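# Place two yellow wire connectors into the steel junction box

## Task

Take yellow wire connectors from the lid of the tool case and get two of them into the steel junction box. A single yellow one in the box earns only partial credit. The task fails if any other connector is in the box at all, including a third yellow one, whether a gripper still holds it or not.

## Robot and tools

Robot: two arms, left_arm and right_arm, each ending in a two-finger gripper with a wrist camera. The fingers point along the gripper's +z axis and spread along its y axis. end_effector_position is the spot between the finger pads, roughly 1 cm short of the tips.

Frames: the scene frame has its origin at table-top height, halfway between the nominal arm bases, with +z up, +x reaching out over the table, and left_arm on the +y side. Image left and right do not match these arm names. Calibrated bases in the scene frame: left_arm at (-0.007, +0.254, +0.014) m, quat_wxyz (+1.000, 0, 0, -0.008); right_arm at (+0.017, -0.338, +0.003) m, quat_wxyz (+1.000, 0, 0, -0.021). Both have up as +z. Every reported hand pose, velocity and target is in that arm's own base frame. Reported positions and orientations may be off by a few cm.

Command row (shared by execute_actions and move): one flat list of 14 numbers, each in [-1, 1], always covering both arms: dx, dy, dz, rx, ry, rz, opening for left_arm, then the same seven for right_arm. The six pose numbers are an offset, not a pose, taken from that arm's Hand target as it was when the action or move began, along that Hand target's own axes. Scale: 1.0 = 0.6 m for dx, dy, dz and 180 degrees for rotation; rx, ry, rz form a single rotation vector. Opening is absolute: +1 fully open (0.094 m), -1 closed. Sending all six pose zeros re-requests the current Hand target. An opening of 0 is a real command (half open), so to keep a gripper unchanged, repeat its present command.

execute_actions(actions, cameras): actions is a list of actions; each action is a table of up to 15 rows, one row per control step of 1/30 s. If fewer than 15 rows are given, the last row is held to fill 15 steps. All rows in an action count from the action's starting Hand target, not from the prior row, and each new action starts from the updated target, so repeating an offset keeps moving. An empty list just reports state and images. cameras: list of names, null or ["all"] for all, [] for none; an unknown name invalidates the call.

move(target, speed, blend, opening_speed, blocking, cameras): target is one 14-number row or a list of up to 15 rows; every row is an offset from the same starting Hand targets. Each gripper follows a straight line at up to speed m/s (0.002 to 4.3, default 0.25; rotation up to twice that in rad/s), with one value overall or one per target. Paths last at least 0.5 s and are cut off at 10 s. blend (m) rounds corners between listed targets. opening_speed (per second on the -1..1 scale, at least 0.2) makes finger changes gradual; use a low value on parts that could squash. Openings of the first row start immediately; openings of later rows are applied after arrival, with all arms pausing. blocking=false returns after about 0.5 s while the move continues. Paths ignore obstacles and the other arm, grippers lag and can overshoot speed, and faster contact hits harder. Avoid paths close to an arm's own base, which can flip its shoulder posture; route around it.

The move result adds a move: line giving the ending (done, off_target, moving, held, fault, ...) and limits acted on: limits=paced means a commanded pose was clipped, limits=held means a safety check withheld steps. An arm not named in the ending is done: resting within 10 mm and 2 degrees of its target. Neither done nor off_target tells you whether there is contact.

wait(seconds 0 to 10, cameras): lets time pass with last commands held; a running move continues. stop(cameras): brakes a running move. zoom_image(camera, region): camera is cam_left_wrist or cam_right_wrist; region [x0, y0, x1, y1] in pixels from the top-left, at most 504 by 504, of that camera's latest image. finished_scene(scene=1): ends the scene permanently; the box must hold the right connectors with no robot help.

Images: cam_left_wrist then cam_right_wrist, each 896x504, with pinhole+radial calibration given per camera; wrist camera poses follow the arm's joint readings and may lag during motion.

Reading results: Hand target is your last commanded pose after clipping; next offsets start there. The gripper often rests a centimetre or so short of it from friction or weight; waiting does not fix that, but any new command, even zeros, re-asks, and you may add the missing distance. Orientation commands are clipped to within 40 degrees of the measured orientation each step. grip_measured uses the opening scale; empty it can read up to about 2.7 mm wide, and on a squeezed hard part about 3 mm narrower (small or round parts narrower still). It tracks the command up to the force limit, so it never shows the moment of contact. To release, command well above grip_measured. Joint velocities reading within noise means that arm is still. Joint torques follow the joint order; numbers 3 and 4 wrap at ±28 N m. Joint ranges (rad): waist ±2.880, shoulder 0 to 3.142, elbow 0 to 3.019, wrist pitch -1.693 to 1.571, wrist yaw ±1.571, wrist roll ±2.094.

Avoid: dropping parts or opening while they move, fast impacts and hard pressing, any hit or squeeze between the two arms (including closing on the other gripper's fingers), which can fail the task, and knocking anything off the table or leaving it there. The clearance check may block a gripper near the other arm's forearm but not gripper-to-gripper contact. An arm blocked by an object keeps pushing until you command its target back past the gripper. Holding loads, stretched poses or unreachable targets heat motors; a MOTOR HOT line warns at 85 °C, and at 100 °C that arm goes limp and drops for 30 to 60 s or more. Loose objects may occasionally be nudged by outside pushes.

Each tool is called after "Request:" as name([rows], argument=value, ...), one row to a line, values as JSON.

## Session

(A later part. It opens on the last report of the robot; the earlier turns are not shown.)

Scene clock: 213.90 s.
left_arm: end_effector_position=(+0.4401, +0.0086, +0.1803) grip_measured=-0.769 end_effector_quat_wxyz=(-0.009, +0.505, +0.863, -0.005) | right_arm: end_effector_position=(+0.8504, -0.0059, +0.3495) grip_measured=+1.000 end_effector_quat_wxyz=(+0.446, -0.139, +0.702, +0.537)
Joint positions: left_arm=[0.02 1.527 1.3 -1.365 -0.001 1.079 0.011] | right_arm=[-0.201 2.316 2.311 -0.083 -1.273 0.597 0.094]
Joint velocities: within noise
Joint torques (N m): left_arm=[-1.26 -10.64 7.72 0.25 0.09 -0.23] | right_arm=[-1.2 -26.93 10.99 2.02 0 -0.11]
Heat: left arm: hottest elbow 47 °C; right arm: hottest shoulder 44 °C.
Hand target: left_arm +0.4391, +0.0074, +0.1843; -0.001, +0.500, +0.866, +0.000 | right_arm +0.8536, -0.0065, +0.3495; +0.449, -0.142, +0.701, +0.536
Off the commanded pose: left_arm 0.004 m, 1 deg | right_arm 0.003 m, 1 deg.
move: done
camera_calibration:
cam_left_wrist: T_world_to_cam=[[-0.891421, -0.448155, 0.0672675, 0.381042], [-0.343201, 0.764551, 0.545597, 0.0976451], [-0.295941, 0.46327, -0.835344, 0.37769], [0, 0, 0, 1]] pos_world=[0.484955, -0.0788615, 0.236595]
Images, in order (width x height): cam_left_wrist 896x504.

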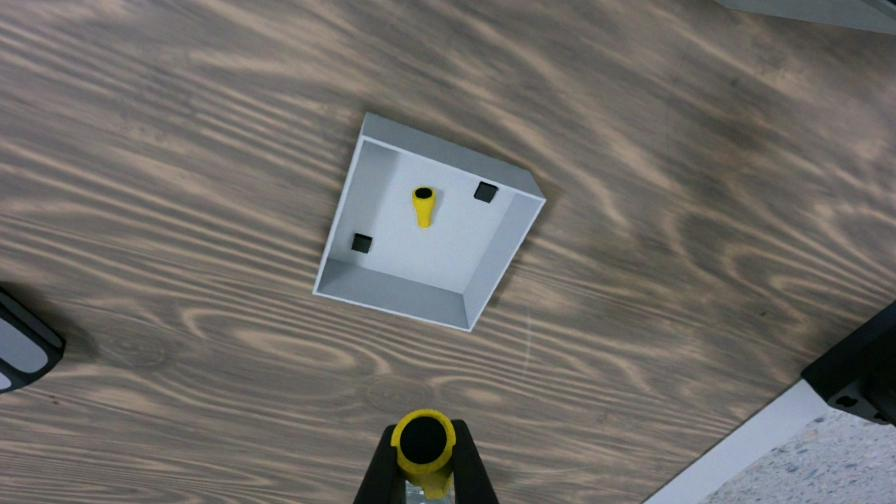

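Request:
move([
  [0.1016,-0.0125,0,0,0,0,-0.88,0,0,0,0,0,0,1],
  [0.1016,-0.0125,0.249,0,0,0,-0.88,0,0,0,0,0,0,1],
], cameras=["cam_left_wrist"], speed=0.2)

Scene clock: 228.03 s.
left_arm: end_effector_position=(+0.4012, +0.0569, +0.0369) grip_measured=-0.769 end_effector_quat_wxyz=(-0.003, +0.495, +0.869, -0.001) | right_arm: end_effector_position=(+0.8504, -0.0059, +0.3495) grip_measured=+1.000 end_effector_quat_wxyz=(+0.446, -0.139, +0.702, +0.537)
Joint positions: left_arm=[0.141 1.593 0.963 -0.947 -0.003 1.176 0.011] | right_arm=[-0.201 2.316 2.311 -0.083 -1.273 0.597 0.094]
Joint velocities: within noise
Joint torques (N m): left_arm=[-1.03 -8.64 6.8 0.29 0.15 0.03] | right_arm=[-1.26 -26.87 10.99 2.02 -0.01 -0.11]
Heat: left arm: hottest elbow 47 °C; right arm: hottest shoulder 45 °C.
Hand target: left_arm +0.4020, +0.0567, +0.0350; -0.001, +0.500, +0.866, +0.000 | right_arm +0.8536, -0.0065, +0.3495; +0.449, -0.142, +0.701, +0.536
Off the commanded pose: left_arm 0.002 m, 1 deg | right_arm 0.003 m, 1 deg.
move: done
camera_calibration:
cam_left_wrist: T_world_to_cam=[[-0.881578, -0.468909, 0.0542659, 0.37534], [-0.368387, 0.755318, 0.54202, 0.136425], [-0.295146, 0.457842, -0.838612, 0.224084], [0, 0, 0, 1]] pos_world=[0.447286, -0.0296392, 0.0936057]
Images, in order (width x height): cam_left_wrist 896x504.

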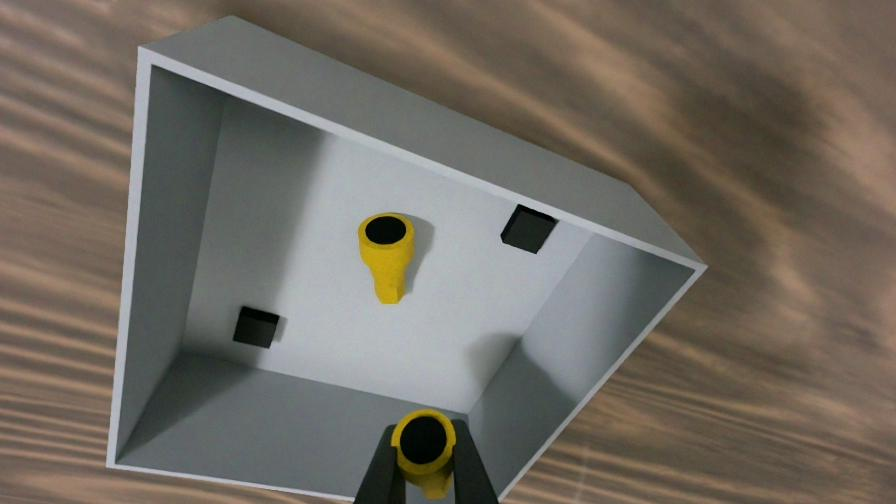

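Request:
move([
  [0.006,-0.003,0.03,0,0,0,-0.88,0,0,0,0,0,0,1],
  [0.006,-0.003,0.055,0,0,0,-0.88,0,0,0,0,0,0,1],
], cameras=["cam_left_wrist"], speed=0.06)

Scene clock: 238.00 s.
left_arm: end_effector_position=(+0.4004, +0.0568, +0.0063) grip_measured=-0.769 end_effector_quat_wxyz=(+0.000, +0.498, +0.867, +0.002) | right_arm: end_effector_position=(+0.8504, -0.0059, +0.3495) grip_measured=+1.000 end_effector_quat_wxyz=(+0.446, -0.139, +0.702, +0.537)
Joint positions: left_arm=[0.141 1.642 0.924 -0.851 -0.003 1.183 0.011] | right_arm=[-0.201 2.316 2.311 -0.083 -1.273 0.597 0.094]
Joint velocities: within noise
Joint torques (N m): left_arm=[-0.44 -8.59 6.06 0.32 0.15 0.03] | right_arm=[-1.38 -26.99 10.96 2 -0.01 -0.11]
Heat: left arm: hottest elbow 46 °C; right arm: hottest shoulder 45 °C.
Hand target: left_arm +0.3986, +0.0589, +0.0020; -0.001, +0.500, +0.866, +0.000 | right_arm +0.8536, -0.0065, +0.3495; +0.449, -0.142, +0.701, +0.536
Off the commanded pose: left_arm 0.005 m, 0 deg | right_arm 0.003 m, 1 deg.
move: done
camera_calibration:
cam_left_wrist: T_world_to_cam=[[-0.885162, -0.462858, 0.0474291, 0.377395], [-0.367066, 0.757317, 0.540123, 0.152215], [-0.285919, 0.460687, -0.840249, 0.194378], [0, 0, 0, 1]] pos_world=[0.445505, -0.0301422, 0.0632116]
Images, in order (width x height): cam_left_wrist 896x504.

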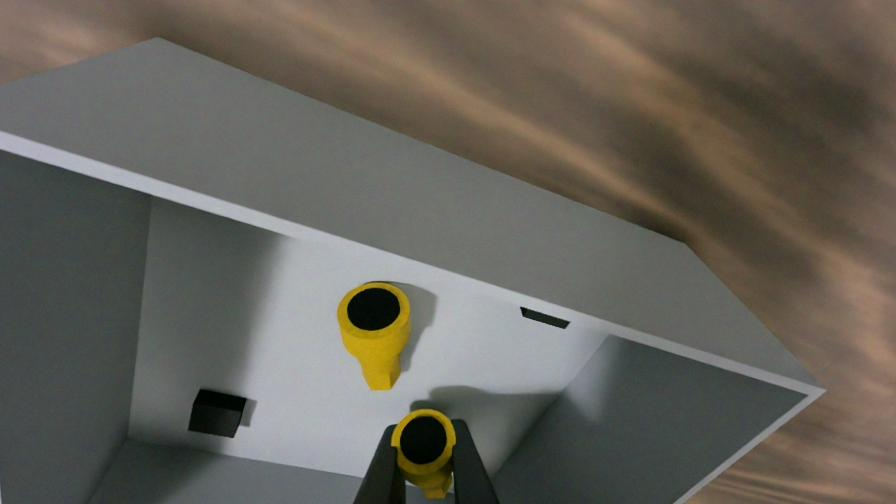

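Request:
move(target=[0,0,0.001,0,0,0,-0.6,0,0,0,0,0,0,1], cameras=["cam_left_wrist"], speed=0.05, opening_speed=0.5)

Request:
move(target=[0,0,-0.3,0,0,0,-0.6,0,0,0,0,0,0,1], cameras=["cam_left_wrist"], speed=0.15)

Scene clock: 249.27 s.
left_arm: end_effector_position=(+0.4008, +0.0568, +0.0063) grip_measured=-0.603 end_effector_quat_wxyz=(+0.000, +0.498, +0.867, +0.002) | right_arm: end_effector_position=(+0.8504, -0.0059, +0.3495) grip_measured=+1.000 end_effector_quat_wxyz=(+0.446, -0.139, +0.702, +0.537)
Joint positions: left_arm=[0.141 1.642 0.924 -0.85 -0.003 1.183 0.019] | right_arm=[-0.201 2.316 2.311 -0.083 -1.273 0.597 0.094]
Joint velocities: within noise
Joint torques (N m): left_arm=[-0.38 -8.47 6.02 0.27 0.15 0.03] | right_arm=[-1.2 -26.99 10.97 2.03 -0.01 -0.11]
Heat: left arm: hottest elbow 46 °C; right arm: hottest shoulder 45 °C.
Hand target: left_arm +0.3986, +0.0589, +0.0014; -0.001, +0.500, +0.866, +0.000 | right_arm +0.8536, -0.0065, +0.3495; +0.449, -0.142, +0.701, +0.536
Off the commanded pose: left_arm 0.006 m, 0 deg | right_arm 0.003 m, 1 deg.
move: done
camera_calibration:
cam_left_wrist: T_world_to_cam=[[-0.885241, -0.462879, 0.0457297, 0.377848], [-0.36804, 0.757179, 0.539653, 0.152655], [-0.28442, 0.460893, -0.840644, 0.193867], [0, 0, 0, 1]] pos_world=[0.445809, -0.0300416, 0.0633131]
Images, in order (width x height): cam_left_wrist 896x504.

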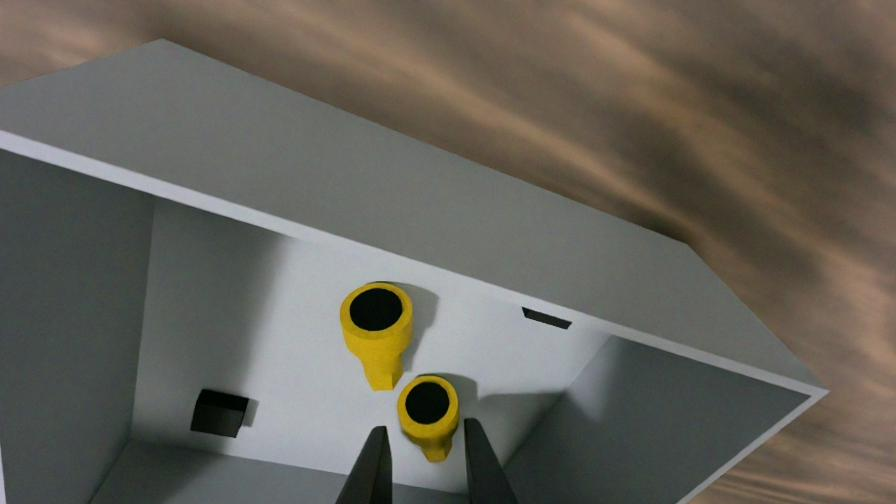

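Scene clock: 251.13 s.
left_arm: end_effector_position=(+0.3796, +0.0538, +0.1572) grip_measured=-0.602 end_effector_quat_wxyz=(-0.024, +0.498, +0.867, -0.017) | right_arm: end_effector_position=(+0.8504, -0.0059, +0.3495) grip_measured=+1.000 end_effector_quat_wxyz=(+0.446, -0.139, +0.702, +0.537)
Joint positions: left_arm=[0.141 1.422 1.123 -1.33 -0.003 1.184 0.019] | right_arm=[-0.201 2.316 2.311 -0.083 -1.273 0.597 0.094]
Joint velocities: within noise
Joint torques (N m): left_arm=[-0.5 -8.35 12.82 -0.51 0.13 0.02] | right_arm=[-1.26 -26.93 10.97 2.03 -0.01 -0.11]
Heat: left arm: hottest elbow 46 °C; right arm: hottest shoulder 45 °C.
Hand target: left_arm +0.3988, +0.0587, +0.1815; -0.001, +0.500, +0.866, +0.000 | right_arm +0.8536, -0.0065, +0.3495; +0.449, -0.142, +0.701, +0.536
Off the commanded pose: left_arm 0.031 m, 3 deg | right_arm 0.003 m, 1 deg.
move: off_target (left_arm)
camera_calibration:
cam_left_wrist: T_world_to_cam=[[-0.881029, -0.461621, 0.10341, 0.340024], [-0.334278, 0.762178, 0.554385, 0.0503302], [-0.334732, 0.453861, -0.825811, 0.333286], [0, 0, 0, 1]] pos_world=[0.427957, -0.0326639, 0.212167]
Images, in order (width x height): cam_left_wrist 896x504.

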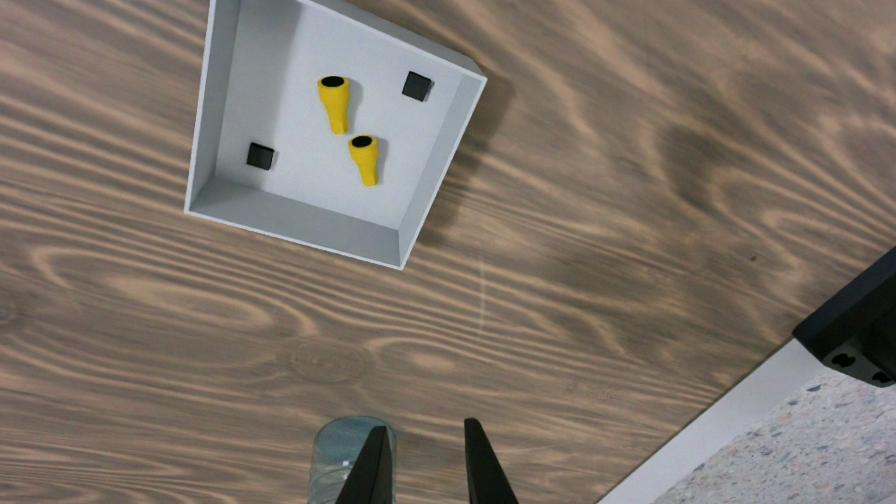

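Both in, resting.

Request:
finished_scene()

The scene is finished: the task was done.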